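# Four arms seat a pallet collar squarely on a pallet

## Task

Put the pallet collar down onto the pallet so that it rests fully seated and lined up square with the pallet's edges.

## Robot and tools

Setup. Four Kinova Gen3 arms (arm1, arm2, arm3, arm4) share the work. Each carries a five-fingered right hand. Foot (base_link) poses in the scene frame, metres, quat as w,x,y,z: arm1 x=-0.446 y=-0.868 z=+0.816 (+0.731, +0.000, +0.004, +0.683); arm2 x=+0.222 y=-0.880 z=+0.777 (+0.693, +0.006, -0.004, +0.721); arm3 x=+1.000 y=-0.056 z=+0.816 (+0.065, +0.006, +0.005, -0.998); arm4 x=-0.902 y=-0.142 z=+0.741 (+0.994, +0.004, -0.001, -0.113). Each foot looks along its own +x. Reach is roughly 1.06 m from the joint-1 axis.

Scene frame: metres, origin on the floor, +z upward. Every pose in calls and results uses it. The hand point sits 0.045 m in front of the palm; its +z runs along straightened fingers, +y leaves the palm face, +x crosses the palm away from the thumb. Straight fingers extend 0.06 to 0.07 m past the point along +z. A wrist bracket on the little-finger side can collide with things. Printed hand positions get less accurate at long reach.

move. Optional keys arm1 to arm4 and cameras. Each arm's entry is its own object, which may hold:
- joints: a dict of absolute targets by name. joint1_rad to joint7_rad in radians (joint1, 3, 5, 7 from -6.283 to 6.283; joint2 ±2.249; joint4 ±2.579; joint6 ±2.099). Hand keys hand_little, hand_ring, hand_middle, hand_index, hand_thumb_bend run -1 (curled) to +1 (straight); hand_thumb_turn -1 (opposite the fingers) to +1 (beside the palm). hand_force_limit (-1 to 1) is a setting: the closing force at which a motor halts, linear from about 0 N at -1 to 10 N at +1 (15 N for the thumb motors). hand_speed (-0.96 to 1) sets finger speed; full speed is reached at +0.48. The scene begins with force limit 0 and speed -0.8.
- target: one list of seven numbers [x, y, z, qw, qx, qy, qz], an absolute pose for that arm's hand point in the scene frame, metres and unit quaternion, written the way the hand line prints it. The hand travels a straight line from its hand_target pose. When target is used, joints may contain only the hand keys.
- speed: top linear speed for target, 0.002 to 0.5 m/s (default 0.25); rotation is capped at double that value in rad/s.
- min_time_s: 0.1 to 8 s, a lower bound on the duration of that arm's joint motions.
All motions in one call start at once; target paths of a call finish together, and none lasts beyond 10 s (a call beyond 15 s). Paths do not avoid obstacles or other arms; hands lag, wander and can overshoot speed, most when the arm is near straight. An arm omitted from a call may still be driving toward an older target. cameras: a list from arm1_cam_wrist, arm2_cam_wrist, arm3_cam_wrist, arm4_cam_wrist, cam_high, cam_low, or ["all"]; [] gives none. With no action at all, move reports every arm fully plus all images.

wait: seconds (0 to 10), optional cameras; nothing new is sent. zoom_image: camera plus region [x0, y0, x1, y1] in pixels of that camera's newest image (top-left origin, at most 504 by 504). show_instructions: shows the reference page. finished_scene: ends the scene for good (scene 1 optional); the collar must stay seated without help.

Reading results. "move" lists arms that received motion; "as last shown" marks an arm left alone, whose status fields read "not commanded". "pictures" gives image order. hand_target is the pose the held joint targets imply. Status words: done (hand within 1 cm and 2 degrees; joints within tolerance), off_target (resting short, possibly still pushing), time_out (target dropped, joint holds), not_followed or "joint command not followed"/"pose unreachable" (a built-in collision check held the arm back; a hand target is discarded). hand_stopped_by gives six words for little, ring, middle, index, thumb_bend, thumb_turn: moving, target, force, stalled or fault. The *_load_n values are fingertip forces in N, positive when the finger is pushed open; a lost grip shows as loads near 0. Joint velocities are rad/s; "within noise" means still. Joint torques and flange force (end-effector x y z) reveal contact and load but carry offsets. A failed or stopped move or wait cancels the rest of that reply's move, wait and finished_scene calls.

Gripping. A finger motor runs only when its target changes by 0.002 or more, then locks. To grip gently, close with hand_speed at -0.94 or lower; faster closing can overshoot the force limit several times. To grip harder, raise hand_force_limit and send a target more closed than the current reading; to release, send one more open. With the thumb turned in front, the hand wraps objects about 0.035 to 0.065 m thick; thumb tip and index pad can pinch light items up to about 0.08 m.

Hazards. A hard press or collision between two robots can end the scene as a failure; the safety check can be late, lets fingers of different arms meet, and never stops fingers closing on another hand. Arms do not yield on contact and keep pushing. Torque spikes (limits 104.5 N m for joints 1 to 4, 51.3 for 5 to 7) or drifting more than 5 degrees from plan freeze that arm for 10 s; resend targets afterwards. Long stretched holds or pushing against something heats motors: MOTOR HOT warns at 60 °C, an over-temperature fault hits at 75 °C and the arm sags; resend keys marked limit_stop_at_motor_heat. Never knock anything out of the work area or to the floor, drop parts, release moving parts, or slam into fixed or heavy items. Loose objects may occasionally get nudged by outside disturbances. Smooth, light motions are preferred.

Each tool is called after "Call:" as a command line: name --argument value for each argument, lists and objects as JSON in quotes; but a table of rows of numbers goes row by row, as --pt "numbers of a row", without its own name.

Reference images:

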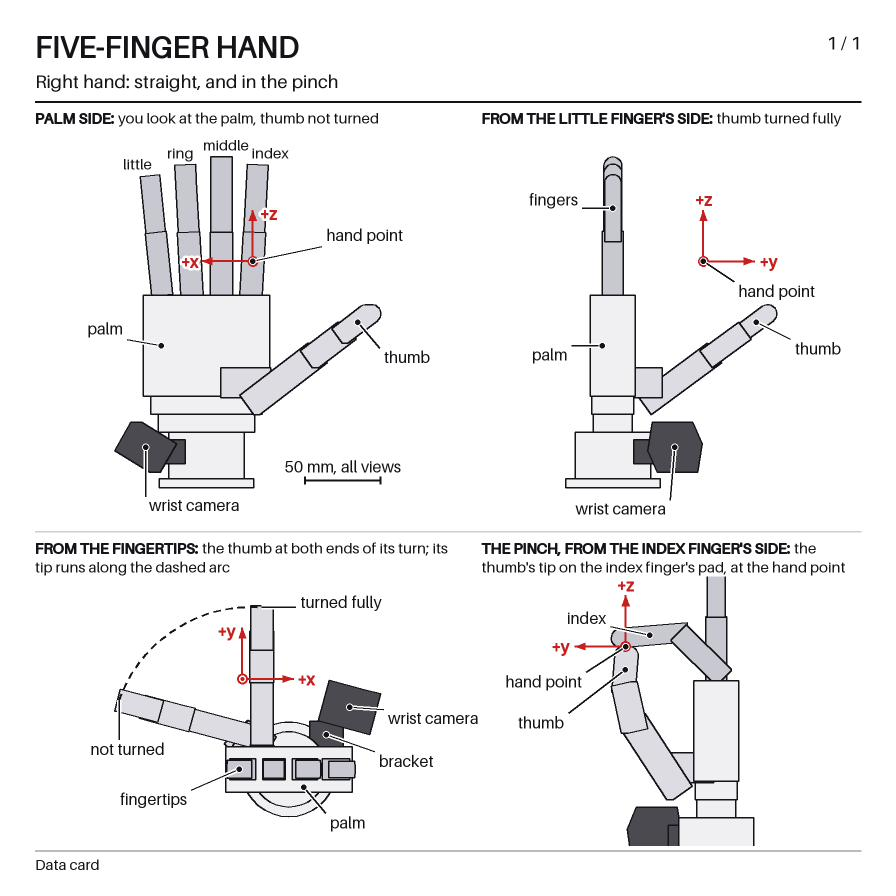

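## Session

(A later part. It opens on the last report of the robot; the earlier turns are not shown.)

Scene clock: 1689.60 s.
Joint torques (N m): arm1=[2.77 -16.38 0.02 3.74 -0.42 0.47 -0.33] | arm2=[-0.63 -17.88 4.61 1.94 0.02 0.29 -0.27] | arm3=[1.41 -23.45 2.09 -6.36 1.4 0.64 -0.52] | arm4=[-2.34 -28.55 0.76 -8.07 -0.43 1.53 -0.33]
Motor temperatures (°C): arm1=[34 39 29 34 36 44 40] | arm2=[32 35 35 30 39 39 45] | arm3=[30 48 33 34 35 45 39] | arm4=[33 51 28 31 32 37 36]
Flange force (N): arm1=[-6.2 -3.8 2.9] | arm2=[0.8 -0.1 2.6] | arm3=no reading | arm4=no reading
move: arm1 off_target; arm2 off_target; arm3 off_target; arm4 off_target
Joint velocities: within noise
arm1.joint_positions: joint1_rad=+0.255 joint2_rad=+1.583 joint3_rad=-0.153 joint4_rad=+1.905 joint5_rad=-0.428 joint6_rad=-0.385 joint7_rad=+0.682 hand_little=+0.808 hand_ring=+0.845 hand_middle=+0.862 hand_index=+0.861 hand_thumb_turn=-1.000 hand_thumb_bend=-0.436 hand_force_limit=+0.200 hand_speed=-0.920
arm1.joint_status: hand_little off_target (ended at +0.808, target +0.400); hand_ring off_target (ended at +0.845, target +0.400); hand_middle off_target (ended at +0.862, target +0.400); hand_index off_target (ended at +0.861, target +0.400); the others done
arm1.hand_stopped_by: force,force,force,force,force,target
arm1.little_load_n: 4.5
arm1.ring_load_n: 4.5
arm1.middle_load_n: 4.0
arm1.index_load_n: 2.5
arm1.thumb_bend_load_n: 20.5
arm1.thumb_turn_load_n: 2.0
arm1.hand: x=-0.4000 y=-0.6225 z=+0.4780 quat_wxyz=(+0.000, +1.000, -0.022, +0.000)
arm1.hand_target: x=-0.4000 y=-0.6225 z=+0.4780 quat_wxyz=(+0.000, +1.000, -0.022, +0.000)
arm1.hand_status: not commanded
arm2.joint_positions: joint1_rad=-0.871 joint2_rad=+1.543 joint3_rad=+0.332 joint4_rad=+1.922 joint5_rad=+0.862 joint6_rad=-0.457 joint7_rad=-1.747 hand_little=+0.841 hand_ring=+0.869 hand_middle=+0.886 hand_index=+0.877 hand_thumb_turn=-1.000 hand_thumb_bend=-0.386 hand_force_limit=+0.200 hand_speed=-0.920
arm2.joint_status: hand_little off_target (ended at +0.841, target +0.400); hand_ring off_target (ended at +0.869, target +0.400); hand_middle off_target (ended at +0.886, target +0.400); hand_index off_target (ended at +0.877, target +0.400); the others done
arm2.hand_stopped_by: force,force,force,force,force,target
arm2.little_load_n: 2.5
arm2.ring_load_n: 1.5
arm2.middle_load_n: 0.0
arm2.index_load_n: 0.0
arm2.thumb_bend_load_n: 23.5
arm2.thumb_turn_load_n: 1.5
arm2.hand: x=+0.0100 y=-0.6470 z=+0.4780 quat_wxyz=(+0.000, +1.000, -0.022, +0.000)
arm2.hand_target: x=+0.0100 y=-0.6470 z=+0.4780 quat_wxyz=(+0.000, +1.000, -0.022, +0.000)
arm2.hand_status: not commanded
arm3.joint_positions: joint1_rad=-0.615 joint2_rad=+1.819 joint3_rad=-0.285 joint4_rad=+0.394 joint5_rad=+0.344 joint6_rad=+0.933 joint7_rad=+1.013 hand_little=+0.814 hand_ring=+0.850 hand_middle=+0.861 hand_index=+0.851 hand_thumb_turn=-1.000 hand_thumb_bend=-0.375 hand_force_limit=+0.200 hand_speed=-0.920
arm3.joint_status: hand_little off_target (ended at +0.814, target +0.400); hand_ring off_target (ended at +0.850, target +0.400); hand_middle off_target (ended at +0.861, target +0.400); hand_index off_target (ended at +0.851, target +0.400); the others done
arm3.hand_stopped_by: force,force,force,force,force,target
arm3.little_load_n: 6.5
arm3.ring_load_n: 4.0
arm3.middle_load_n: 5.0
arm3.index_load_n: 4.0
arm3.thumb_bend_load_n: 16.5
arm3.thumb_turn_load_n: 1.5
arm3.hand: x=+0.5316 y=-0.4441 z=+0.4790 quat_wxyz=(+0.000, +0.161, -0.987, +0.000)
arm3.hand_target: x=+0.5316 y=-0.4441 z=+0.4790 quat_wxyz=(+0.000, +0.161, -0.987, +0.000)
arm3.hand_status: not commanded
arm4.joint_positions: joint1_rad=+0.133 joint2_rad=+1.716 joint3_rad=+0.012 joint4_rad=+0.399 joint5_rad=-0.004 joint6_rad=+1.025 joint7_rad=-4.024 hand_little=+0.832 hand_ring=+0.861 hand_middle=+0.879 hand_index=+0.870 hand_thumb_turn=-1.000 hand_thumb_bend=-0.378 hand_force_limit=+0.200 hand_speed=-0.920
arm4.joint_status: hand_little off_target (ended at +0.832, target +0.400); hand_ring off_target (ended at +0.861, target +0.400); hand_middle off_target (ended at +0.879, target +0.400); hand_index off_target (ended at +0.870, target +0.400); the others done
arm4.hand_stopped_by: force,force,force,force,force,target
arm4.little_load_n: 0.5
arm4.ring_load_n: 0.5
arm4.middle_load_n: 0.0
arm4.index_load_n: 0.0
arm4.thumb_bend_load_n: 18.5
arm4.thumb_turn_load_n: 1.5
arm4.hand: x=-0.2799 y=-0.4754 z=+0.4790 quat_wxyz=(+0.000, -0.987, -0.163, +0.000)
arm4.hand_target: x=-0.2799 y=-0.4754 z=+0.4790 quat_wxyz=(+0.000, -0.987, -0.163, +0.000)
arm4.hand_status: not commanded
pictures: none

Call:
move --arm3 '{"joints": {"hand_thumb_bend": -0.15, "hand_speed": 0.3, "hand_force_limit": 1.0}}' --arm4 '{"joints": {"hand_thumb_bend": -0.15, "hand_speed": 0.3, "hand_force_limit": 1.0}}'

Call:
move --arm3 '{"joints": {"hand_thumb_bend": -0.95, "hand_speed": 0.4, "hand_force_limit": 1.0}}' --arm4 '{"joints": {"hand_thumb_bend": -0.95, "hand_speed": 0.4, "hand_force_limit": 1.0}}'

Call:
move --arm1 '{"joints": {"hand_index": 0.35, "hand_middle": 0.35, "hand_ring": 0.35, "hand_little": 0.35, "hand_speed": -0.92, "hand_force_limit": 0.2}}' --arm2 '{"joints": {"hand_index": 0.35, "hand_middle": 0.35, "hand_ring": 0.35, "hand_little": 0.35, "hand_speed": -0.92, "hand_force_limit": 0.2}}' --arm3 '{"joints": {"hand_index": 0.35, "hand_middle": 0.35, "hand_ring": 0.35, "hand_little": 0.35, "hand_speed": -0.92, "hand_force_limit": 0.2}}' --arm4 '{"joints": {"hand_index": 0.35, "hand_middle": 0.35, "hand_ring": 0.35, "hand_little": 0.35, "hand_speed": -0.92, "hand_force_limit": 0.2}}'

Call:
move --arm1 '{"target": [-0.40, -0.6225, 0.493, 0, -0.99976, 0.0218, 0], "speed": 0.02}' --arm2 '{"target": [0.01, -0.647, 0.493, 0, -0.99976, 0.0218, 0], "speed": 0.02}' --arm3 '{"target": [0.5316, -0.4441, 0.494, 0, -0.1607, 0.9870, 0], "speed": 0.02}' --arm4 '{"target": [-0.2799, -0.4754, 0.494, 0, 0.98658, 0.16327, 0], "speed": 0.02}' --cameras '["all"]'

Call:
zoom_image --camera "cam_low" --region '[0, 230, 240, 410]'

Call:
zoom_image --camera "cam_low" --region '[240, 230, 480, 410]'

Scene clock: 1711.63 s.
Joint torques (N m): arm1=[2.88 -16.54 0.32 3.94 -0.45 0.44 -0.31] | arm2=[-0.99 -17.86 4.16 2.38 0.16 0.16 -0.16] | arm3=[0.86 -23.82 1.12 -6.03 0.81 0.64 -0.13] | arm4=[-0.89 -26.6 1.68 -8.22 0.1 0.43 -0.39]
Motor temperatures (°C): arm1=[34 39 29 34 36 44 40] | arm2=[32 35 35 30 39 39 45] | arm3=[30 47 33 34 35 45 39] | arm4=[33 49 28 31 32 37 36]
Flange force (N): arm1=[-6.6 -4.1 3.7] | arm2=[0.6 -1.8 3.4] | arm3=no reading | arm4=no reading
move: arm3 done; arm4 done
Joint velocities: within noise
arm1, arm2: as last shown
arm1.little_load_n: 4.0
arm1.ring_load_n: 4.0
arm1.thumb_turn_load_n: 1.5
arm2.joint_positions: joint1_rad=-0.871 joint2_rad=+1.543 joint3_rad=+0.332 joint4_rad=+1.922 joint5_rad=+0.861 joint6_rad=-0.457 joint7_rad=-1.747 hand_little=+0.841 hand_ring=+0.869 hand_middle=+0.886 hand_index=+0.877 hand_thumb_turn=-1.000 hand_thumb_bend=-0.386 hand_force_limit=+0.200 hand_speed=-0.920
arm2.little_load_n: 2.0
arm2.ring_load_n: 1.0
arm2.hand: x=+0.0100 y=-0.6469 z=+0.4780 quat_wxyz=(+0.000, +1.000, -0.022, +0.000)
arm3.joint_positions: joint1_rad=-0.615 joint2_rad=+1.819 joint3_rad=-0.285 joint4_rad=+0.394 joint5_rad=+0.344 joint6_rad=+0.933 joint7_rad=+1.013 hand_little=+0.814 hand_ring=+0.849 hand_middle=+0.860 hand_index=+0.851 hand_thumb_turn=-1.000 hand_thumb_bend=-0.150 hand_force_limit=+1.000 hand_speed=+0.300
arm3.joint_status: all done
arm3.hand_stopped_by: force,force,force,force,target,target
arm3.little_load_n: 2.0
arm3.ring_load_n: 0.0
arm3.middle_load_n: 0.5
arm3.index_load_n: 0.0
arm3.thumb_bend_load_n: 0.0
arm3.thumb_turn_load_n: 0.0
arm3.hand: x=+0.5316 y=-0.4441 z=+0.4790 quat_wxyz=(+0.000, +0.161, -0.987, +0.000)
arm3.hand_target: x=+0.5316 y=-0.4441 z=+0.4790 quat_wxyz=(+0.000, +0.161, -0.987, +0.000)
arm3.hand_status: not commanded
arm4.joint_positions: joint1_rad=+0.133 joint2_rad=+1.716 joint3_rad=+0.012 joint4_rad=+0.399 joint5_rad=-0.004 joint6_rad=+1.025 joint7_rad=-4.024 hand_little=+0.832 hand_ring=+0.861 hand_middle=+0.879 hand_index=+0.870 hand_thumb_turn=-1.000 hand_thumb_bend=-0.150 hand_force_limit=+1.000 hand_speed=+0.300
arm4.joint_status: all done
arm4.hand_stopped_by: force,force,force,force,target,target
arm4.little_load_n: 0.0
arm4.ring_load_n: 0.0
arm4.middle_load_n: -0.5
arm4.index_load_n: 0.0
arm4.thumb_bend_load_n: 0.0
arm4.thumb_turn_load_n: 0.0
arm4.hand: x=-0.2799 y=-0.4754 z=+0.4790 quat_wxyz=(+0.000, -0.987, -0.163, +0.000)
arm4.hand_target: x=-0.2799 y=-0.4754 z=+0.4790 quat_wxyz=(+0.000, -0.987, -0.163, +0.000)
arm4.hand_status: not commanded
pictures: none

Scene clock: 1712.43 s.
Joint torques (N m): arm1=[2.7 -16.36 0.04 3.89 -0.43 0.47 -0.31] | arm2=[-0.39 -18 4.99 1.72 -0.12 0.35 -0.24] | arm3=[1.49 -22.46 2.19 -5.91 1.44 0.79 -0.51] | arm4=[-2.48 -27.48 0.58 -7.75 -0.57 1.46 -0.3]
Motor temperatures (°C): arm1=[34 39 29 34 36 44 40] | arm2=[32 35 35 30 39 39 45] | arm3=[30 47 33 34 35 45 39] | arm4=[33 49 28 31 32 37 36]
Flange force (N): arm1=[-6.0 -4.1 3.2] | arm2=[0.4 0.5 2.4] | arm3=no reading | arm4=no reading
move: arm3 off_target; arm4 off_target
Joint velocities: within noise
arm1, arm2: as last shown
arm1.little_load_n: 4.5
arm1.thumb_turn_load_n: 2.0
arm2.joint_positions: joint1_rad=-0.871 joint2_rad=+1.543 joint3_rad=+0.332 joint4_rad=+1.922 joint5_rad=+0.862 joint6_rad=-0.457 joint7_rad=-1.747 hand_little=+0.841 hand_ring=+0.869 hand_middle=+0.886 hand_index=+0.877 hand_thumb_turn=-1.000 hand_thumb_bend=-0.386 hand_force_limit=+0.200 hand_speed=-0.920
arm2.ring_load_n: 1.5
arm2.hand: x=+0.0100 y=-0.6470 z=+0.4780 quat_wxyz=(+0.000, +1.000, -0.022, +0.000)
arm3.joint_positions: joint1_rad=-0.615 joint2_rad=+1.819 joint3_rad=-0.285 joint4_rad=+0.394 joint5_rad=+0.344 joint6_rad=+0.933 joint7_rad=+1.013 hand_little=+0.814 hand_ring=+0.850 hand_middle=+0.861 hand_index=+0.851 hand_thumb_turn=-1.000 hand_thumb_bend=-0.373 hand_force_limit=+1.000 hand_speed=+0.400
arm3.joint_status: hand_thumb_bend off_target (ended at -0.373, target -0.950); the others done
arm3.hand_stopped_by: force,force,force,force,force,target
arm3.little_load_n: 6.5
arm3.ring_load_n: 4.0
arm3.middle_load_n: 5.0
arm3.index_load_n: 3.5
arm3.thumb_bend_load_n: 16.0
arm3.thumb_turn_load_n: 1.0
arm3.hand: x=+0.5316 y=-0.4440 z=+0.4790 quat_wxyz=(+0.000, +0.161, -0.987, +0.000)
arm3.hand_target: x=+0.5316 y=-0.4441 z=+0.4790 quat_wxyz=(+0.000, +0.161, -0.987, +0.000)
arm3.hand_status: not commanded
arm4.joint_positions: joint1_rad=+0.132 joint2_rad=+1.716 joint3_rad=+0.012 joint4_rad=+0.399 joint5_rad=-0.004 joint6_rad=+1.025 joint7_rad=-4.024 hand_little=+0.832 hand_ring=+0.861 hand_middle=+0.879 hand_index=+0.870 hand_thumb_turn=-1.000 hand_thumb_bend=-0.380 hand_force_limit=+1.000 hand_speed=+0.400
arm4.joint_status: hand_thumb_bend off_target (ended at -0.380, target -0.950); the others done
arm4.hand_stopped_by: force,force,force,force,force,target
arm4.little_load_n: 0.5
arm4.ring_load_n: 1.0
arm4.middle_load_n: 0.0
arm4.index_load_n: 0.5
arm4.thumb_bend_load_n: 19.0
arm4.thumb_turn_load_n: 1.5
arm4.hand: x=-0.2799 y=-0.4754 z=+0.4790 quat_wxyz=(+0.000, -0.987, -0.163, +0.000)
arm4.hand_target: x=-0.2799 y=-0.4754 z=+0.4790 quat_wxyz=(+0.000, -0.987, -0.163, +0.000)
arm4.hand_status: not commanded
pictures: none

Scene clock: 1712.93 s.
Joint torques (N m): arm1=[3.26 -16.73 1.09 6.43 -0.84 1.18 -0.29] | arm2=[-0.87 -18.01 3.11 3.6 0.52 -0.11 -0.56] | arm3=[1.03 -23.18 1.88 -5.3 1.31 1.69 -0.52] | arm4=[0.93 -28.64 3.39 -9.38 1.09 -0.23 -0.78]
Motor temperatures (°C): arm1=[34 39 29 34 36 44 40] | arm2=[32 35 35 30 39 39 45] | arm3=[30 47 33 34 35 45 39] | arm4=[33 49 28 31 32 37 36]
Flange force (N): arm1=[-7.2 -6.9 10.1] | arm2=[1.2 -2.2 6.5] | arm3=no reading | arm4=no reading
move: arm1 off_target; arm2 off_target; arm3 off_target; arm4 off_target
Joint velocities: within noise
arm1.joint_positions: joint1_rad=+0.255 joint2_rad=+1.583 joint3_rad=-0.153 joint4_rad=+1.905 joint5_rad=-0.428 joint6_rad=-0.385 joint7_rad=+0.682 hand_little=+0.794 hand_ring=+0.832 hand_middle=+0.849 hand_index=+0.841 hand_thumb_turn=-1.000 hand_thumb_bend=-0.436 hand_force_limit=+0.200 hand_speed=-0.920
arm1.joint_status: hand_little off_target (ended at +0.794, target +0.350); hand_ring off_target (ended at +0.832, target +0.350); hand_middle off_target (ended at +0.849, target +0.350); hand_index off_target (ended at +0.841, target +0.350); the others done
arm1.hand_stopped_by: force,force,force,force,force,target
arm1.little_load_n: 6.0
arm1.ring_load_n: 6.5
arm1.middle_load_n: 6.0
arm1.index_load_n: 7.5
arm1.thumb_bend_load_n: 21.0
arm1.thumb_turn_load_n: 2.0
arm1.hand: x=-0.4000 y=-0.6225 z=+0.4780 quat_wxyz=(+0.000, +1.000, -0.022, +0.000)
arm1.hand_target: x=-0.4000 y=-0.6225 z=+0.4780 quat_wxyz=(+0.000, +1.000, -0.022, +0.000)
arm1.hand_status: not commanded
arm2.joint_positions: joint1_rad=-0.871 joint2_rad=+1.543 joint3_rad=+0.332 joint4_rad=+1.922 joint5_rad=+0.862 joint6_rad=-0.457 joint7_rad=-1.747 hand_little=+0.828 hand_ring=+0.856 hand_middle=+0.866 hand_index=+0.857 hand_thumb_turn=-1.000 hand_thumb_bend=-0.385 hand_force_limit=+0.200 hand_speed=-0.920
arm2.joint_status: hand_little off_target (ended at +0.828, target +0.350); hand_ring off_target (ended at +0.856, target +0.350); hand_middle off_target (ended at +0.866, target +0.350); hand_index off_target (ended at +0.857, target +0.350); the others done
arm2.hand_stopped_by: force,force,force,force,force,target
arm2.little_load_n: 6.0
arm2.ring_load_n: 5.5
arm2.middle_load_n: 9.0
arm2.index_load_n: 8.0
arm2.thumb_bend_load_n: 24.5
arm2.thumb_turn_load_n: 2.0
arm2.hand: x=+0.0100 y=-0.6470 z=+0.4780 quat_wxyz=(+0.000, +1.000, -0.022, +0.000)
arm2.hand_target: x=+0.0100 y=-0.6470 z=+0.4780 quat_wxyz=(+0.000, +1.000, -0.022, +0.000)
arm2.hand_status: not commanded
arm3.joint_positions: joint1_rad=-0.615 joint2_rad=+1.819 joint3_rad=-0.285 joint4_rad=+0.394 joint5_rad=+0.344 joint6_rad=+0.933 joint7_rad=+1.013 hand_little=+0.814 hand_ring=+0.837 hand_middle=+0.855 hand_index=+0.839 hand_thumb_turn=-1.000 hand_thumb_bend=-0.372 hand_force_limit=+0.200 hand_speed=-0.920
arm3.joint_status: hand_little off_target (ended at +0.814, target +0.350); hand_ring off_target (ended at +0.837, target +0.350); hand_middle off_target (ended at +0.855, target +0.350); hand_index off_target (ended at +0.839, target +0.350); the others done
arm3.hand_stopped_by: force,force,force,force,force,target
arm3.little_load_n: 4.5
arm3.ring_load_n: 7.5
arm3.middle_load_n: 5.5
arm3.index_load_n: 7.0
arm3.thumb_bend_load_n: 18.0
arm3.thumb_turn_load_n: 1.5
arm3.hand: x=+0.5316 y=-0.4441 z=+0.4790 quat_wxyz=(+0.000, +0.161, -0.987, +0.000)
arm3.hand_target: x=+0.5316 y=-0.4441 z=+0.4790 quat_wxyz=(+0.000, +0.161, -0.987, +0.000)
arm3.hand_status: not commanded
arm4.joint_positions: joint1_rad=+0.132 joint2_rad=+1.716 joint3_rad=+0.012 joint4_rad=+0.399 joint5_rad=-0.004 joint6_rad=+1.025 joint7_rad=-4.024 hand_little=+0.804 hand_ring=+0.841 hand_middle=+0.859 hand_index=+0.850 hand_thumb_turn=-1.000 hand_thumb_bend=-0.380 hand_force_limit=+0.200 hand_speed=-0.920
arm4.joint_status: hand_little off_target (ended at +0.804, target +0.350); hand_ring off_target (ended at +0.841, target +0.350); hand_middle off_target (ended at +0.859, target +0.350); hand_index off_target (ended at +0.850, target +0.350); the others done
arm4.hand_stopped_by: force,force,force,force,force,target
arm4.little_load_n: 7.0
arm4.ring_load_n: 5.0
arm4.middle_load_n: 5.0
arm4.index_load_n: 5.0
arm4.thumb_bend_load_n: 20.5
arm4.thumb_turn_load_n: 1.5
arm4.hand: x=-0.2799 y=-0.4753 z=+0.4790 quat_wxyz=(+0.000, -0.987, -0.163, +0.000)
arm4.hand_target: x=-0.2799 y=-0.4754 z=+0.4790 quat_wxyz=(+0.000, -0.987, -0.163, +0.000)
arm4.hand_status: not commanded
pictures: none

Scene clock: 1714.17 s.
Joint torques (N m): arm1=[2.23 -20.9 -1.26 5.41 -0.31 0.78 -0.32] | arm2=[-1.21 -18.6 3.22 2.45 0.25 -0.38 -0.37] | arm3=[-1.23 -32.68 -0.03 -7.09 0.26 2.99 -0.59] | arm4=[-0.51 -37.47 2.66 -11.83 0.62 0.8 -0.41]
Motor temperatures (°C): arm1=[34 39 29 34 36 44 40] | arm2=[32 35 35 30 39 39 45] | arm3=[30 47 33 34 35 45 39] | arm4=[33 49 28 31 32 37 36]
Flange force (N): arm1=[-4.7 -3.1 17.7] | arm2=[1.9 -2.3 5.4] | arm3=no reading | arm4=no reading
move: arm1 done; arm2 done; arm3 done; arm4 done
Joint velocities: within noise
arm1.joint_positions: joint1_rad=+0.254 joint2_rad=+1.547 joint3_rad=-0.155 joint4_rad=+1.941 joint5_rad=-0.432 joint6_rad=-0.385 joint7_rad=+0.680 hand_little=+0.794 hand_ring=+0.832 hand_middle=+0.849 hand_index=+0.841 hand_thumb_turn=-1.000 hand_thumb_bend=-0.436 hand_force_limit=+0.200 hand_speed=-0.920
arm1.joint_status: not commanded
arm1.hand_stopped_by: force,force,force,force,force,target
arm1.little_load_n: 5.5
arm1.ring_load_n: 6.0
arm1.middle_load_n: 5.5
arm1.index_load_n: 6.0
arm1.thumb_bend_load_n: 21.5
arm1.thumb_turn_load_n: 1.5
arm1.hand: x=-0.4000 y=-0.6225 z=+0.4930 quat_wxyz=(+0.000, +1.000, -0.022, +0.000)
arm1.hand_target: x=-0.4000 y=-0.6225 z=+0.4930 quat_wxyz=(+0.000, +1.000, -0.022, +0.000)
arm1.hand_status: done (0.000 m and 0.0 deg from the pose sent, 0.015 m and 0.0 deg at the start)
arm2.joint_positions: joint1_rad=-0.868 joint2_rad=+1.506 joint3_rad=+0.334 joint4_rad=+1.952 joint5_rad=+0.877 joint6_rad=-0.452 joint7_rad=-1.748 hand_little=+0.828 hand_ring=+0.856 hand_middle=+0.866 hand_index=+0.857 hand_thumb_turn=-1.000 hand_thumb_bend=-0.385 hand_force_limit=+0.200 hand_speed=-0.920
arm2.joint_status: not commanded
arm2.hand_stopped_by: force,force,force,force,force,target
arm2.little_load_n: 4.0
arm2.ring_load_n: 3.0
arm2.middle_load_n: 5.5
arm2.index_load_n: 5.0
arm2.thumb_bend_load_n: 25.0
arm2.thumb_turn_load_n: 1.5
arm2.hand: x=+0.0100 y=-0.6470 z=+0.4930 quat_wxyz=(+0.000, +1.000, -0.022, +0.000)
arm2.hand_target: x=+0.0100 y=-0.6470 z=+0.4930 quat_wxyz=(+0.000, +1.000, -0.022, +0.000)
arm2.hand_status: done (0.000 m and 0.0 deg from the pose sent, 0.015 m and 0.0 deg at the start)
arm3.joint_positions: joint1_rad=-0.606 joint2_rad=+1.768 joint3_rad=-0.280 joint4_rad=+0.472 joint5_rad=+0.349 joint6_rad=+0.909 joint7_rad=+0.997 hand_little=+0.814 hand_ring=+0.838 hand_middle=+0.855 hand_index=+0.839 hand_thumb_turn=-1.000 hand_thumb_bend=-0.372 hand_force_limit=+0.200 hand_speed=-0.920
arm3.joint_status: not commanded
arm3.hand_stopped_by: force,force,force,force,force,target
arm3.little_load_n: 5.0
arm3.ring_load_n: 8.0
arm3.middle_load_n: 6.0
arm3.index_load_n: 7.0
arm3.thumb_bend_load_n: 20.0
arm3.thumb_turn_load_n: 1.5
arm3.hand: x=+0.5316 y=-0.4441 z=+0.4940 quat_wxyz=(+0.000, +0.161, -0.987, +0.000)
arm3.hand_target: x=+0.5316 y=-0.4441 z=+0.4940 quat_wxyz=(+0.000, +0.161, -0.987, +0.000)
arm3.hand_status: done (0.000 m and 0.0 deg from the pose sent, 0.015 m and 0.0 deg at the start)
arm4.joint_positions: joint1_rad=+0.132 joint2_rad=+1.671 joint3_rad=+0.012 joint4_rad=+0.458 joint5_rad=-0.003 joint6_rad=+1.011 joint7_rad=-4.025 hand_little=+0.804 hand_ring=+0.841 hand_middle=+0.858 hand_index=+0.850 hand_thumb_turn=-1.000 hand_thumb_bend=-0.379 hand_force_limit=+0.200 hand_speed=-0.920
arm4.joint_status: not commanded
arm4.hand_stopped_by: force,force,force,force,force,target
arm4.little_load_n: 4.0
arm4.ring_load_n: 2.0
arm4.middle_load_n: 0.5
arm4.index_load_n: 1.0
arm4.thumb_bend_load_n: 21.5
arm4.thumb_turn_load_n: 1.5
arm4.hand: x=-0.2799 y=-0.4754 z=+0.4940 quat_wxyz=(+0.000, -0.987, -0.163, +0.000)
arm4.hand_target: x=-0.2799 y=-0.4754 z=+0.4940 quat_wxyz=(+0.000, -0.987, -0.163, +0.000)
arm4.hand_status: done (0.000 m and 0.0 deg from the pose sent, 0.015 m and 0.0 deg at the start)
pictures: arm1_cam_wrist, arm2_cam_wrist, arm3_cam_wrist, arm4_cam_wrist, cam_high, cam_low
arm1_cam_wrist: T_world_to_cam=[[0.22475, -0.97441, 0.00251, -0.52364], [-0.82925, -0.18992, 0.52562, -0.71233], [-0.51169, -0.12022, -0.85072, 0.25487]] pos_world=[-0.3426, -0.61489, 0.59255]
arm2_cam_wrist: T_world_to_cam=[[0.2573, -0.96622, -0.01495, -0.61981], [-0.81959, -0.2264, 0.52633, -0.39616], [-0.51194, -0.12317, -0.85015, 0.45949]] pos_world=[0.07002, -0.63197, 0.58988]
arm3_cam_wrist: T_world_to_cam=[[-0.53724, 0.84334, -0.01232, 0.6677], [0.71421, 0.46265, 0.52522, -0.43701], [0.44864, 0.27336, -0.85088, 0.41425]] pos_world=[0.48498, -0.47416, 0.59023]
arm4_cam_wrist: T_world_to_cam=[[0.51526, -0.85669, -0.0245, -0.24593], [-0.72769, -0.45242, 0.51554, -0.66951], [-0.45274, -0.24781, -0.85651, 0.29624]] pos_world=[-0.22635, -0.44017, 0.59288]

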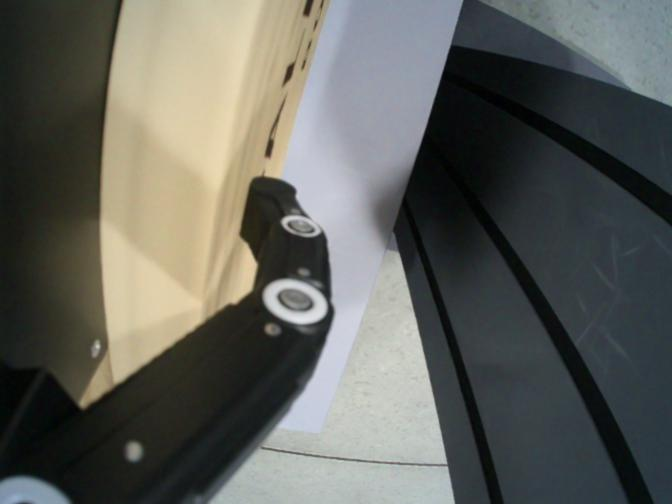

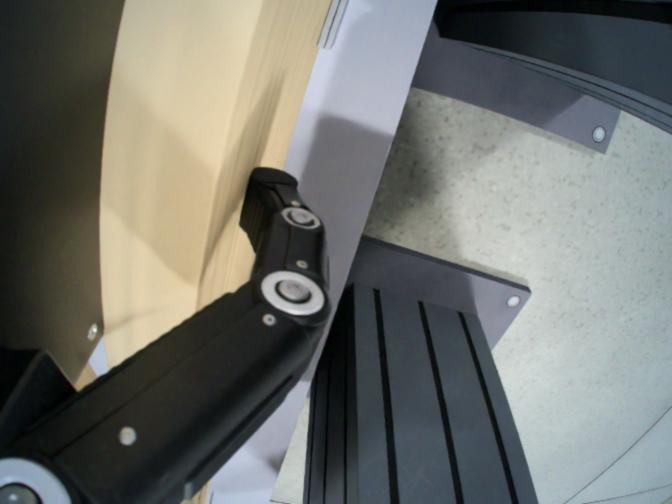

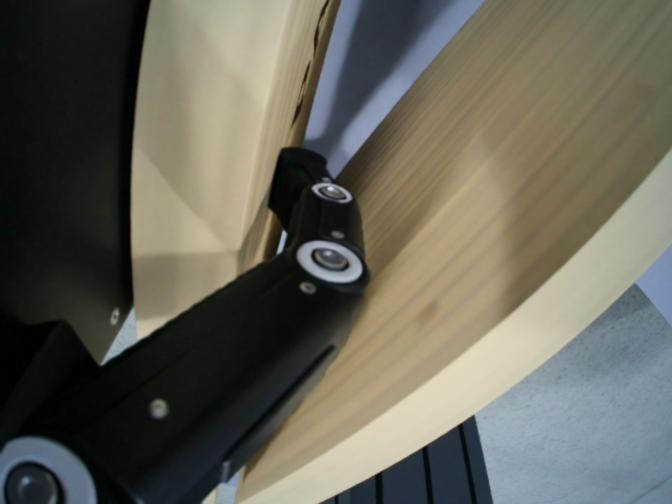

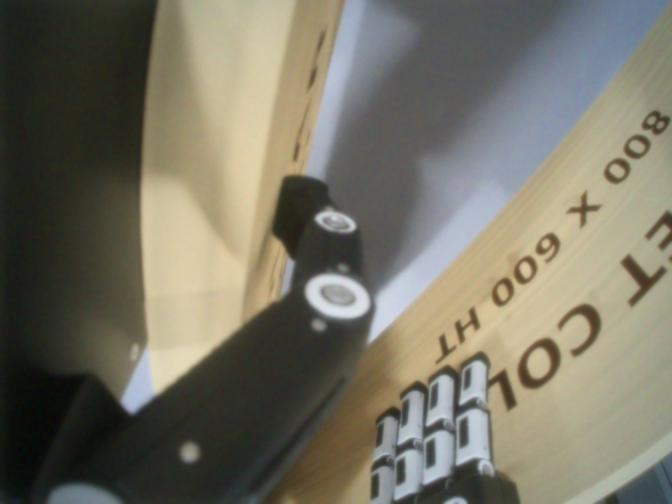

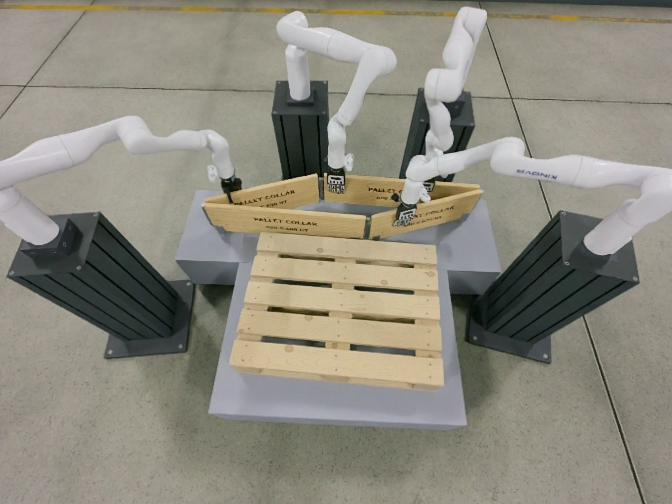

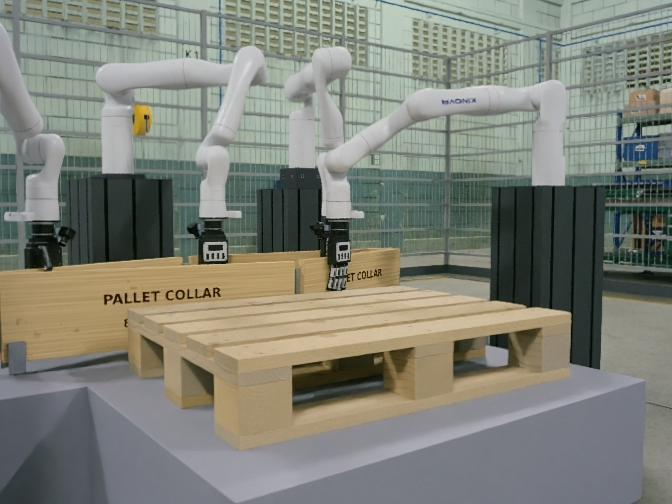

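Scaled by 2.100.

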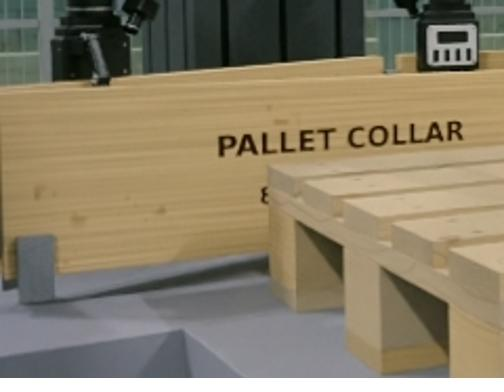

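Scaled by 2.100.

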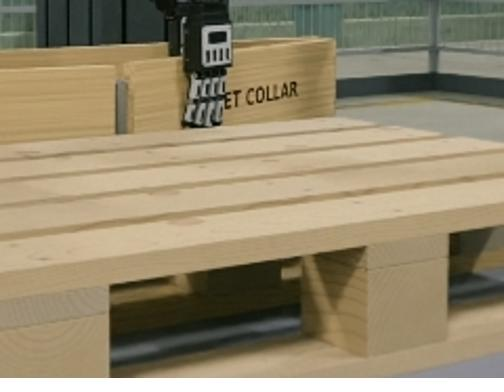

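Call:
move --arm1 '{"target": [-0.40, -0.6225, 0.553, 0, -0.99976, 0.0218, 0], "speed": 0.04}' --arm2 '{"target": [0.01, -0.647, 0.554, 0, -0.99976, 0.0218, 0], "speed": 0.04}' --arm3 '{"target": [0.5316, -0.4441, 0.554, 0, -0.1607, 0.9870, 0], "speed": 0.04}' --arm4 '{"target": [-0.2799, -0.4754, 0.554, 0, 0.98658, 0.16327, 0], "speed": 0.04}' --cameras '["all"]'

Call:
zoom_image --camera "cam_low" --region '[0, 200, 500, 420]'

Scene clock: 1758.97 s.
Joint torques (N m): arm1=[2.34 -19.38 -0.82 4.73 -0.29 0.74 -0.29] | arm2=[-0.92 -20.37 3.93 2.49 0.25 -0.28 -0.35] | arm3=[0.07 -32.66 0.6 -7.42 0.77 2.39 -0.56] | arm4=[-1.23 -39.54 2.29 -13.09 0.45 0.18 -0.36]
Motor temperatures (°C): arm1=[34 39 29 34 36 44 40] | arm2=[32 35 35 30 39 39 45] | arm3=[30 50 33 34 35 45 39] | arm4=[33 55 28 31 32 37 36]
Flange force (N): arm1=[-5.2 -3.5 12.9] | arm2=[1.0 -2.1 11.6] | arm3=[0.1 1.0 15.1] | arm4=[-8.2 -4.8 18.8]
move: arm1 done; arm2 done; arm3 done; arm4 done
Joint velocities: within noise
arm1.joint_positions: joint1_rad=+0.246 joint2_rad=+1.398 joint3_rad=-0.156 joint4_rad=+2.069 joint5_rad=-0.455 joint6_rad=-0.364 joint7_rad=+0.673 hand_little=+0.794 hand_ring=+0.832 hand_middle=+0.849 hand_index=+0.841 hand_thumb_turn=-1.000 hand_thumb_bend=-0.436 hand_force_limit=+0.200 hand_speed=-0.920
arm1.joint_status: not commanded
arm1.hand_stopped_by: force,force,force,force,force,target
arm1.little_load_n: 5.0
arm1.ring_load_n: 5.0
arm1.middle_load_n: 4.5
arm1.index_load_n: 6.0
arm1.thumb_bend_load_n: 21.5
arm1.thumb_turn_load_n: 2.0
arm1.hand: x=-0.4000 y=-0.6225 z=+0.5530 quat_wxyz=(+0.000, +1.000, -0.022, +0.000)
arm1.hand_target: x=-0.4000 y=-0.6225 z=+0.5530 quat_wxyz=(+0.000, +1.000, -0.022, +0.000)
arm1.hand_status: done (0.000 m and 0.0 deg from the pose sent, 0.060 m and 0.0 deg at the start)
arm2.joint_positions: joint1_rad=-0.847 joint2_rad=+1.343 joint3_rad=+0.329 joint4_rad=+2.062 joint5_rad=+0.964 joint6_rad=-0.403 joint7_rad=-1.773 hand_little=+0.828 hand_ring=+0.856 hand_middle=+0.866 hand_index=+0.857 hand_thumb_turn=-1.000 hand_thumb_bend=-0.385 hand_force_limit=+0.200 hand_speed=-0.920
arm2.joint_status: not commanded
arm2.hand_stopped_by: force,force,force,force,force,target
arm2.little_load_n: 3.0
arm2.ring_load_n: 2.5
arm2.middle_load_n: 5.0
arm2.index_load_n: 4.0
arm2.thumb_bend_load_n: 25.5
arm2.thumb_turn_load_n: 2.0
arm2.hand: x=+0.0100 y=-0.6470 z=+0.5540 quat_wxyz=(+0.000, +1.000, -0.022, +0.000)
arm2.hand_target: x=+0.0100 y=-0.6470 z=+0.5540 quat_wxyz=(+0.000, +1.000, -0.022, +0.000)
arm2.hand_status: done (0.000 m and 0.0 deg from the pose sent, 0.061 m and 0.0 deg at the start)
arm3.joint_positions: joint1_rad=-0.586 joint2_rad=+1.603 joint3_rad=-0.271 joint4_rad=+0.682 joint5_rad=+0.356 joint6_rad=+0.872 joint7_rad=+0.955 hand_little=+0.814 hand_ring=+0.838 hand_middle=+0.855 hand_index=+0.839 hand_thumb_turn=-1.000 hand_thumb_bend=-0.372 hand_force_limit=+0.200 hand_speed=-0.920
arm3.joint_status: not commanded
arm3.hand_stopped_by: force,force,force,force,force,target
arm3.little_load_n: 5.0
arm3.ring_load_n: 8.0
arm3.middle_load_n: 6.0
arm3.index_load_n: 7.0
arm3.thumb_bend_load_n: 20.0
arm3.thumb_turn_load_n: 2.5
arm3.hand: x=+0.5316 y=-0.4440 z=+0.5540 quat_wxyz=(+0.000, +0.161, -0.987, +0.000)
arm3.hand_target: x=+0.5316 y=-0.4441 z=+0.5540 quat_wxyz=(+0.000, +0.161, -0.987, +0.000)
arm3.hand_status: done (0.000 m and 0.0 deg from the pose sent, 0.060 m and 0.0 deg at the start)
arm4.joint_positions: joint1_rad=+0.131 joint2_rad=+1.522 joint3_rad=+0.010 joint4_rad=+0.617 joint5_rad=-0.002 joint6_rad=+1.001 joint7_rad=-4.025 hand_little=+0.804 hand_ring=+0.841 hand_middle=+0.858 hand_index=+0.850 hand_thumb_turn=-1.000 hand_thumb_bend=-0.379 hand_force_limit=+0.200 hand_speed=-0.920
arm4.joint_status: not commanded
arm4.hand_stopped_by: force,force,force,force,force,target
arm4.little_load_n: 4.0
arm4.ring_load_n: 1.5
arm4.middle_load_n: 0.5
arm4.index_load_n: 1.0
arm4.thumb_bend_load_n: 21.5
arm4.thumb_turn_load_n: 2.0
arm4.hand: x=-0.2799 y=-0.4754 z=+0.5540 quat_wxyz=(+0.000, -0.987, -0.163, +0.000)
arm4.hand_target: x=-0.2799 y=-0.4754 z=+0.5540 quat_wxyz=(+0.000, -0.987, -0.163, +0.000)
arm4.hand_status: done (0.000 m and 0.0 deg from the pose sent, 0.060 m and 0.0 deg at the start)
pictures: arm1_cam_wrist, arm2_cam_wrist, arm3_cam_wrist, arm4_cam_wrist, cam_high, cam_low
arm1_cam_wrist: T_world_to_cam=[[0.22484, -0.97439, 0.00246, -0.5237], [-0.82923, -0.19001, 0.52562, -0.74401], [-0.51169, -0.12022, -0.85072, 0.30586]] pos_world=[-0.3427, -0.61489, 0.65255]
arm2_cam_wrist: T_world_to_cam=[[0.2573, -0.96622, -0.01495, -0.6189], [-0.81959, -0.2264, 0.52633, -0.42827], [-0.51194, -0.12317, -0.85015, 0.51135]] pos_world=[0.07002, -0.63197, 0.65088]
arm3_cam_wrist: T_world_to_cam=[[-0.53727, 0.84332, -0.01225, 0.6684], [0.71419, 0.46264, 0.52526, -0.46855], [0.44863, 0.27346, -0.85086, 0.46534]] pos_world=[0.48498, -0.47416, 0.65024]
arm4_cam_wrist: T_world_to_cam=[[0.51523, -0.8567, -0.02454, -0.24436], [-0.72766, -0.4524, 0.51561, -0.70042], [-0.45282, -0.2478, -0.85647, 0.34762]] pos_world=[-0.22635, -0.44007, 0.65287]

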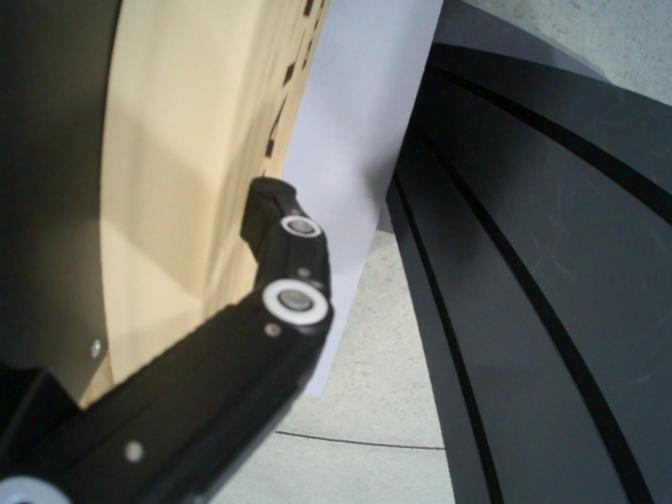

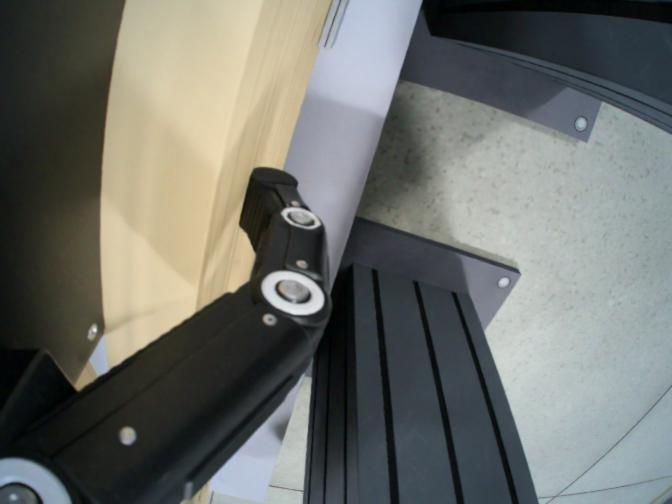

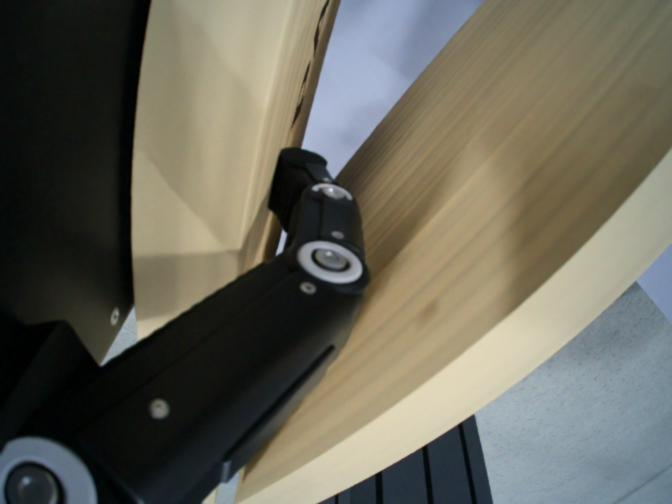

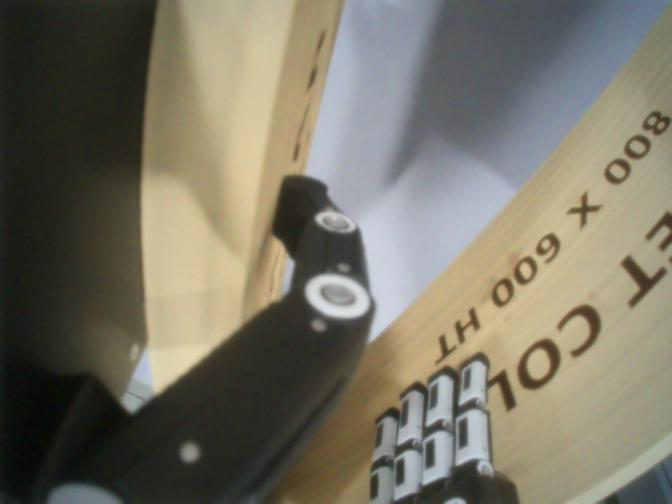

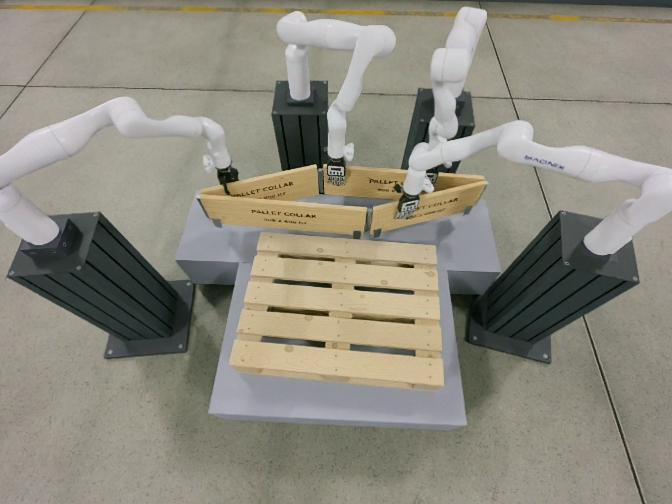

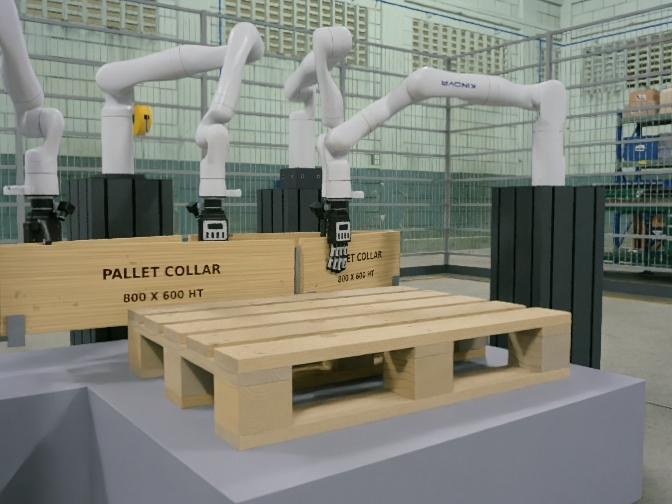

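Scaled by 1.008.

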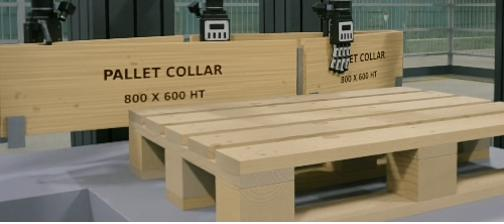

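Call:
move --arm1 '{"target": [-0.40, -0.6225, 0.663, 0, -0.99976, 0.0218, 0], "speed": 0.05}' --arm2 '{"target": [0.01, -0.647, 0.664, 0, -0.99976, 0.0218, 0], "speed": 0.05}' --arm3 '{"target": [0.5316, -0.4441, 0.664, 0, -0.1607, 0.9870, 0], "speed": 0.05}' --arm4 '{"target": [-0.2799, -0.4754, 0.664, 0, 0.98658, 0.16327, 0], "speed": 0.05}' --cameras '["all"]'

Call:
zoom_image --camera "cam_high" --region '[180, 120, 350, 250]'

Call:
zoom_image --camera "cam_high" --region '[340, 120, 510, 250]'

Scene clock: 1775.63 s.
Joint torques (N m): arm1=[2.06 -20.02 -0.63 3.34 -0.24 0.73 -0.29] | arm2=[-1.77 -17.97 1.02 0.49 -0.01 -0.55 -0.77] | arm3=[1.44 -34.13 1.48 -8.83 1.58 2.23 -0.42] | arm4=[-2.12 -39.33 1.43 -14.92 0.11 -1.08 -0.2]
Motor temperatures (°C): arm1=[34 39 29 34 36 44 40] | arm2=[32 36 35 30 39 39 45] | arm3=[30 51 33 34 35 45 39] | arm4=[33 57 28 31 32 37 36]
Flange force (N): arm1=[-4.6 -3.9 16.2] | arm2=no reading | arm3=[-2.2 -0.5 16.6] | arm4=[-10.4 -5.4 18.4]
move: arm1 done; arm2 done; arm3 done; arm4 done
Joint velocities: arm1=[within noise] | arm2=[0.004 -0.001 -0.006 -0.001 0.007 0.004 -0.007] | arm3=[within noise] | arm4=[within noise]
arm1.joint_positions: joint1_rad=+0.200 joint2_rad=+1.091 joint3_rad=-0.118 joint4_rad=+2.241 joint5_rad=-0.513 joint6_rad=-0.222 joint7_rad=+0.673 hand_little=+0.794 hand_ring=+0.832 hand_middle=+0.849 hand_index=+0.841 hand_thumb_turn=-1.000 hand_thumb_bend=-0.436 hand_force_limit=+0.200 hand_speed=-0.920
arm1.joint_status: not commanded
arm1.hand_stopped_by: force,force,force,force,force,target
arm1.little_load_n: 5.0
arm1.ring_load_n: 5.5
arm1.middle_load_n: 4.5
arm1.index_load_n: 5.5
arm1.thumb_bend_load_n: 21.5
arm1.thumb_turn_load_n: 2.0
arm1.hand: x=-0.4000 y=-0.6225 z=+0.6630 quat_wxyz=(+0.000, +1.000, -0.022, +0.000)
arm1.hand_target: x=-0.4000 y=-0.6225 z=+0.6630 quat_wxyz=(+0.000, +1.000, -0.022, +0.000)
arm1.hand_status: done (0.000 m and 0.0 deg from the pose sent, 0.110 m and 0.0 deg at the start)
arm2.joint_positions: joint1_rad=-0.630 joint2_rad=+0.984 joint3_rad=+0.067 joint4_rad=+2.182 joint5_rad=+1.403 joint6_rad=-0.062 joint7_rad=-2.077 hand_little=+0.828 hand_ring=+0.856 hand_middle=+0.866 hand_index=+0.856 hand_thumb_turn=-1.000 hand_thumb_bend=-0.385 hand_force_limit=+0.200 hand_speed=-0.920
arm2.joint_status: not commanded
arm2.hand_stopped_by: force,force,force,force,force,target
arm2.little_load_n: 4.0
arm2.ring_load_n: 3.0
arm2.middle_load_n: 5.0
arm2.index_load_n: 4.0
arm2.thumb_bend_load_n: 25.5
arm2.thumb_turn_load_n: 1.5
arm2.hand: x=+0.0100 y=-0.6470 z=+0.6640 quat_wxyz=(+0.000, +1.000, -0.022, +0.000)
arm2.hand_target: x=+0.0100 y=-0.6470 z=+0.6640 quat_wxyz=(+0.000, +1.000, -0.022, +0.000)
arm2.hand_status: done (0.000 m and 0.0 deg from the pose sent, 0.110 m and 0.0 deg at the start)
arm3.joint_positions: joint1_rad=-0.565 joint2_rad=+1.366 joint3_rad=-0.279 joint4_rad=+0.881 joint5_rad=+0.346 joint6_rad=+0.917 joint7_rad=+0.928 hand_little=+0.814 hand_ring=+0.838 hand_middle=+0.856 hand_index=+0.839 hand_thumb_turn=-1.000 hand_thumb_bend=-0.372 hand_force_limit=+0.200 hand_speed=-0.920
arm3.joint_status: not commanded
arm3.hand_stopped_by: force,force,force,force,force,target
arm3.little_load_n: 4.5
arm3.ring_load_n: 8.0
arm3.middle_load_n: 6.5
arm3.index_load_n: 8.0
arm3.thumb_bend_load_n: 19.5
arm3.thumb_turn_load_n: 2.5
arm3.hand: x=+0.5316 y=-0.4441 z=+0.6640 quat_wxyz=(+0.000, +0.161, -0.987, +0.000)
arm3.hand_target: x=+0.5316 y=-0.4441 z=+0.6640 quat_wxyz=(+0.000, +0.161, -0.987, +0.000)
arm3.hand_status: done (0.000 m and 0.0 deg from the pose sent, 0.110 m and 0.0 deg at the start)
arm4.joint_positions: joint1_rad=+0.129 joint2_rad=+1.312 joint3_rad=+0.011 joint4_rad=+0.743 joint5_rad=-0.002 joint6_rad=+1.086 joint7_rad=-4.025 hand_little=+0.804 hand_ring=+0.841 hand_middle=+0.858 hand_index=+0.850 hand_thumb_turn=-1.000 hand_thumb_bend=-0.379 hand_force_limit=+0.200 hand_speed=-0.920
arm4.joint_status: not commanded
arm4.hand_stopped_by: force,force,force,force,force,target
arm4.little_load_n: 4.0
arm4.ring_load_n: 1.5
arm4.middle_load_n: 0.5
arm4.index_load_n: 1.0
arm4.thumb_bend_load_n: 21.5
arm4.thumb_turn_load_n: 2.0
arm4.hand: x=-0.2799 y=-0.4754 z=+0.6640 quat_wxyz=(+0.000, -0.987, -0.163, +0.000)
arm4.hand_target: x=-0.2799 y=-0.4754 z=+0.6640 quat_wxyz=(+0.000, -0.987, -0.163, +0.000)
arm4.hand_status: done (0.000 m and 0.0 deg from the pose sent, 0.110 m and 0.0 deg at the start)
pictures: arm1_cam_wrist, arm2_cam_wrist, arm3_cam_wrist, arm4_cam_wrist, cam_high, cam_low
arm1_cam_wrist: T_world_to_cam=[[0.22475, -0.97441, 0.00251, -0.52407], [-0.82925, -0.18992, 0.52562, -0.80169], [-0.51169, -0.12022, -0.85072, 0.39949]] pos_world=[-0.3426, -0.61489, 0.76255]
arm2_cam_wrist: T_world_to_cam=[[0.25725, -0.96623, -0.01504, -0.6172], [-0.8196, -0.2264, 0.52631, -0.48615], [-0.51194, -0.12307, -0.85016, 0.60494]] pos_world=[0.07002, -0.63197, 0.76088]
arm3_cam_wrist: T_world_to_cam=[[-0.53724, 0.84334, -0.01232, 0.66988], [0.71421, 0.46265, 0.52522, -0.52626], [0.44864, 0.27336, -0.85088, 0.55893]] pos_world=[0.48498, -0.47426, 0.76023]
arm4_cam_wrist: T_world_to_cam=[[0.51523, -0.8567, -0.02454, -0.24166], [-0.72766, -0.4524, 0.51561, -0.75714], [-0.45282, -0.2478, -0.85647, 0.44183]] pos_world=[-0.22635, -0.44007, 0.76287]

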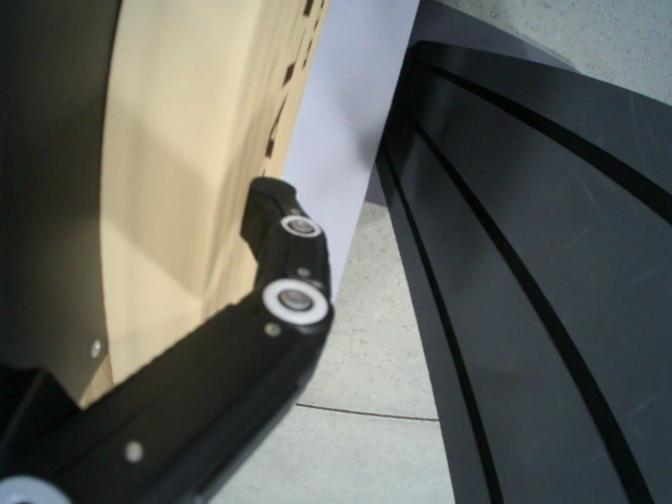

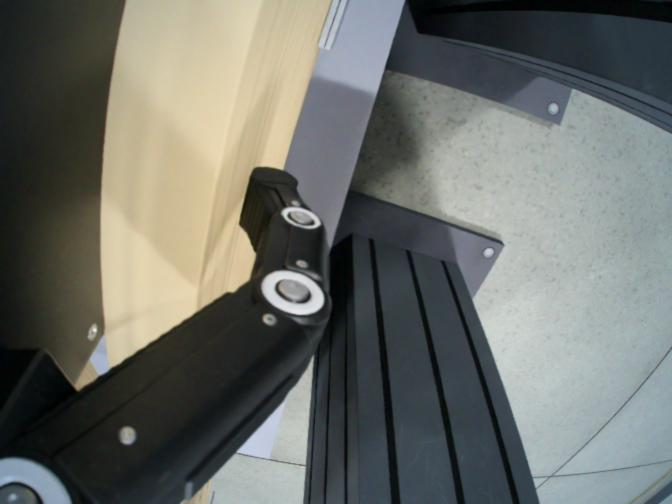

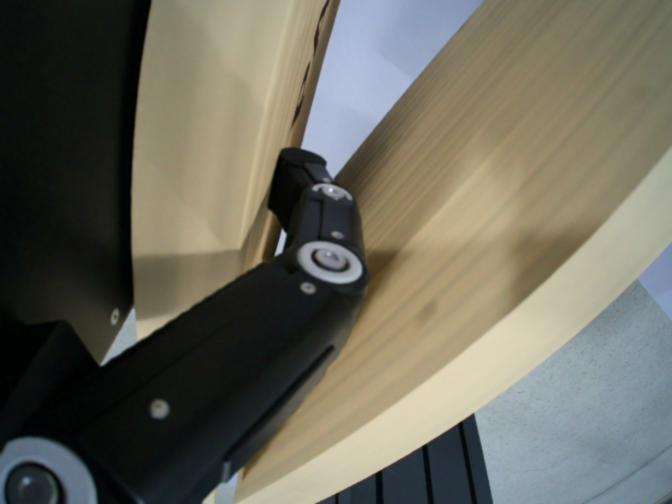

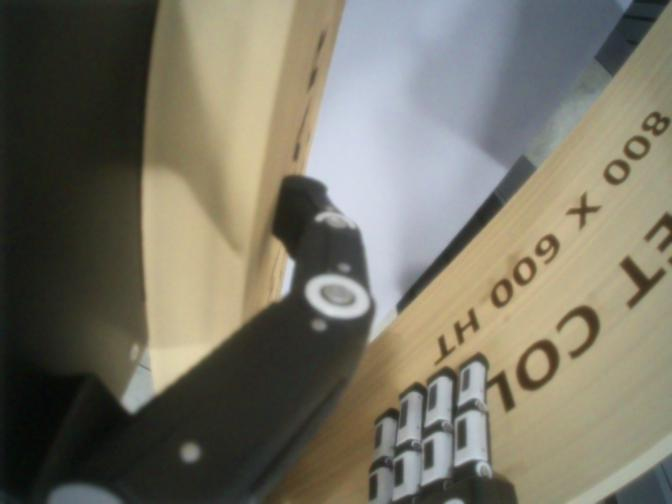

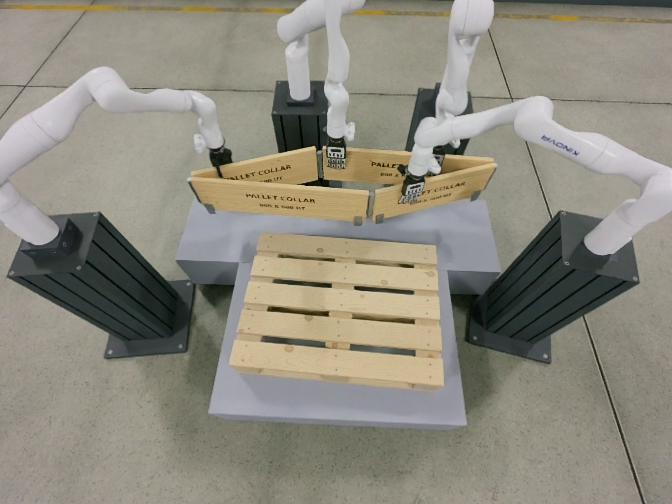

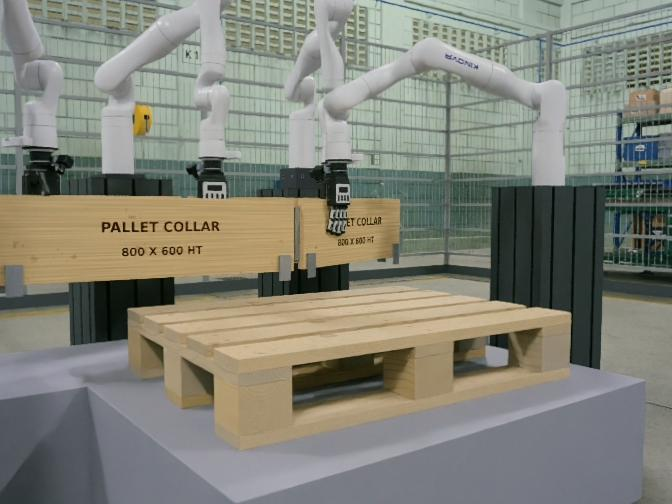

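Scaled by 2.965.

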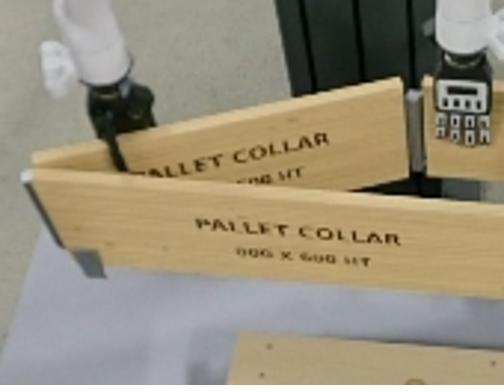

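Scaled by 2.965.

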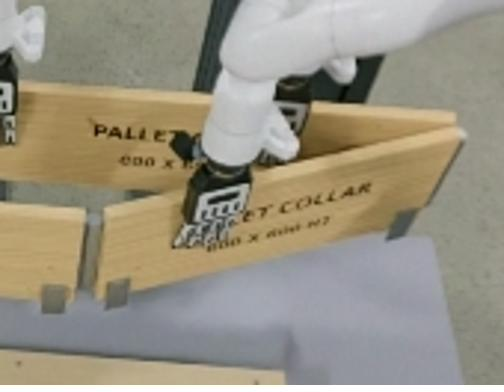

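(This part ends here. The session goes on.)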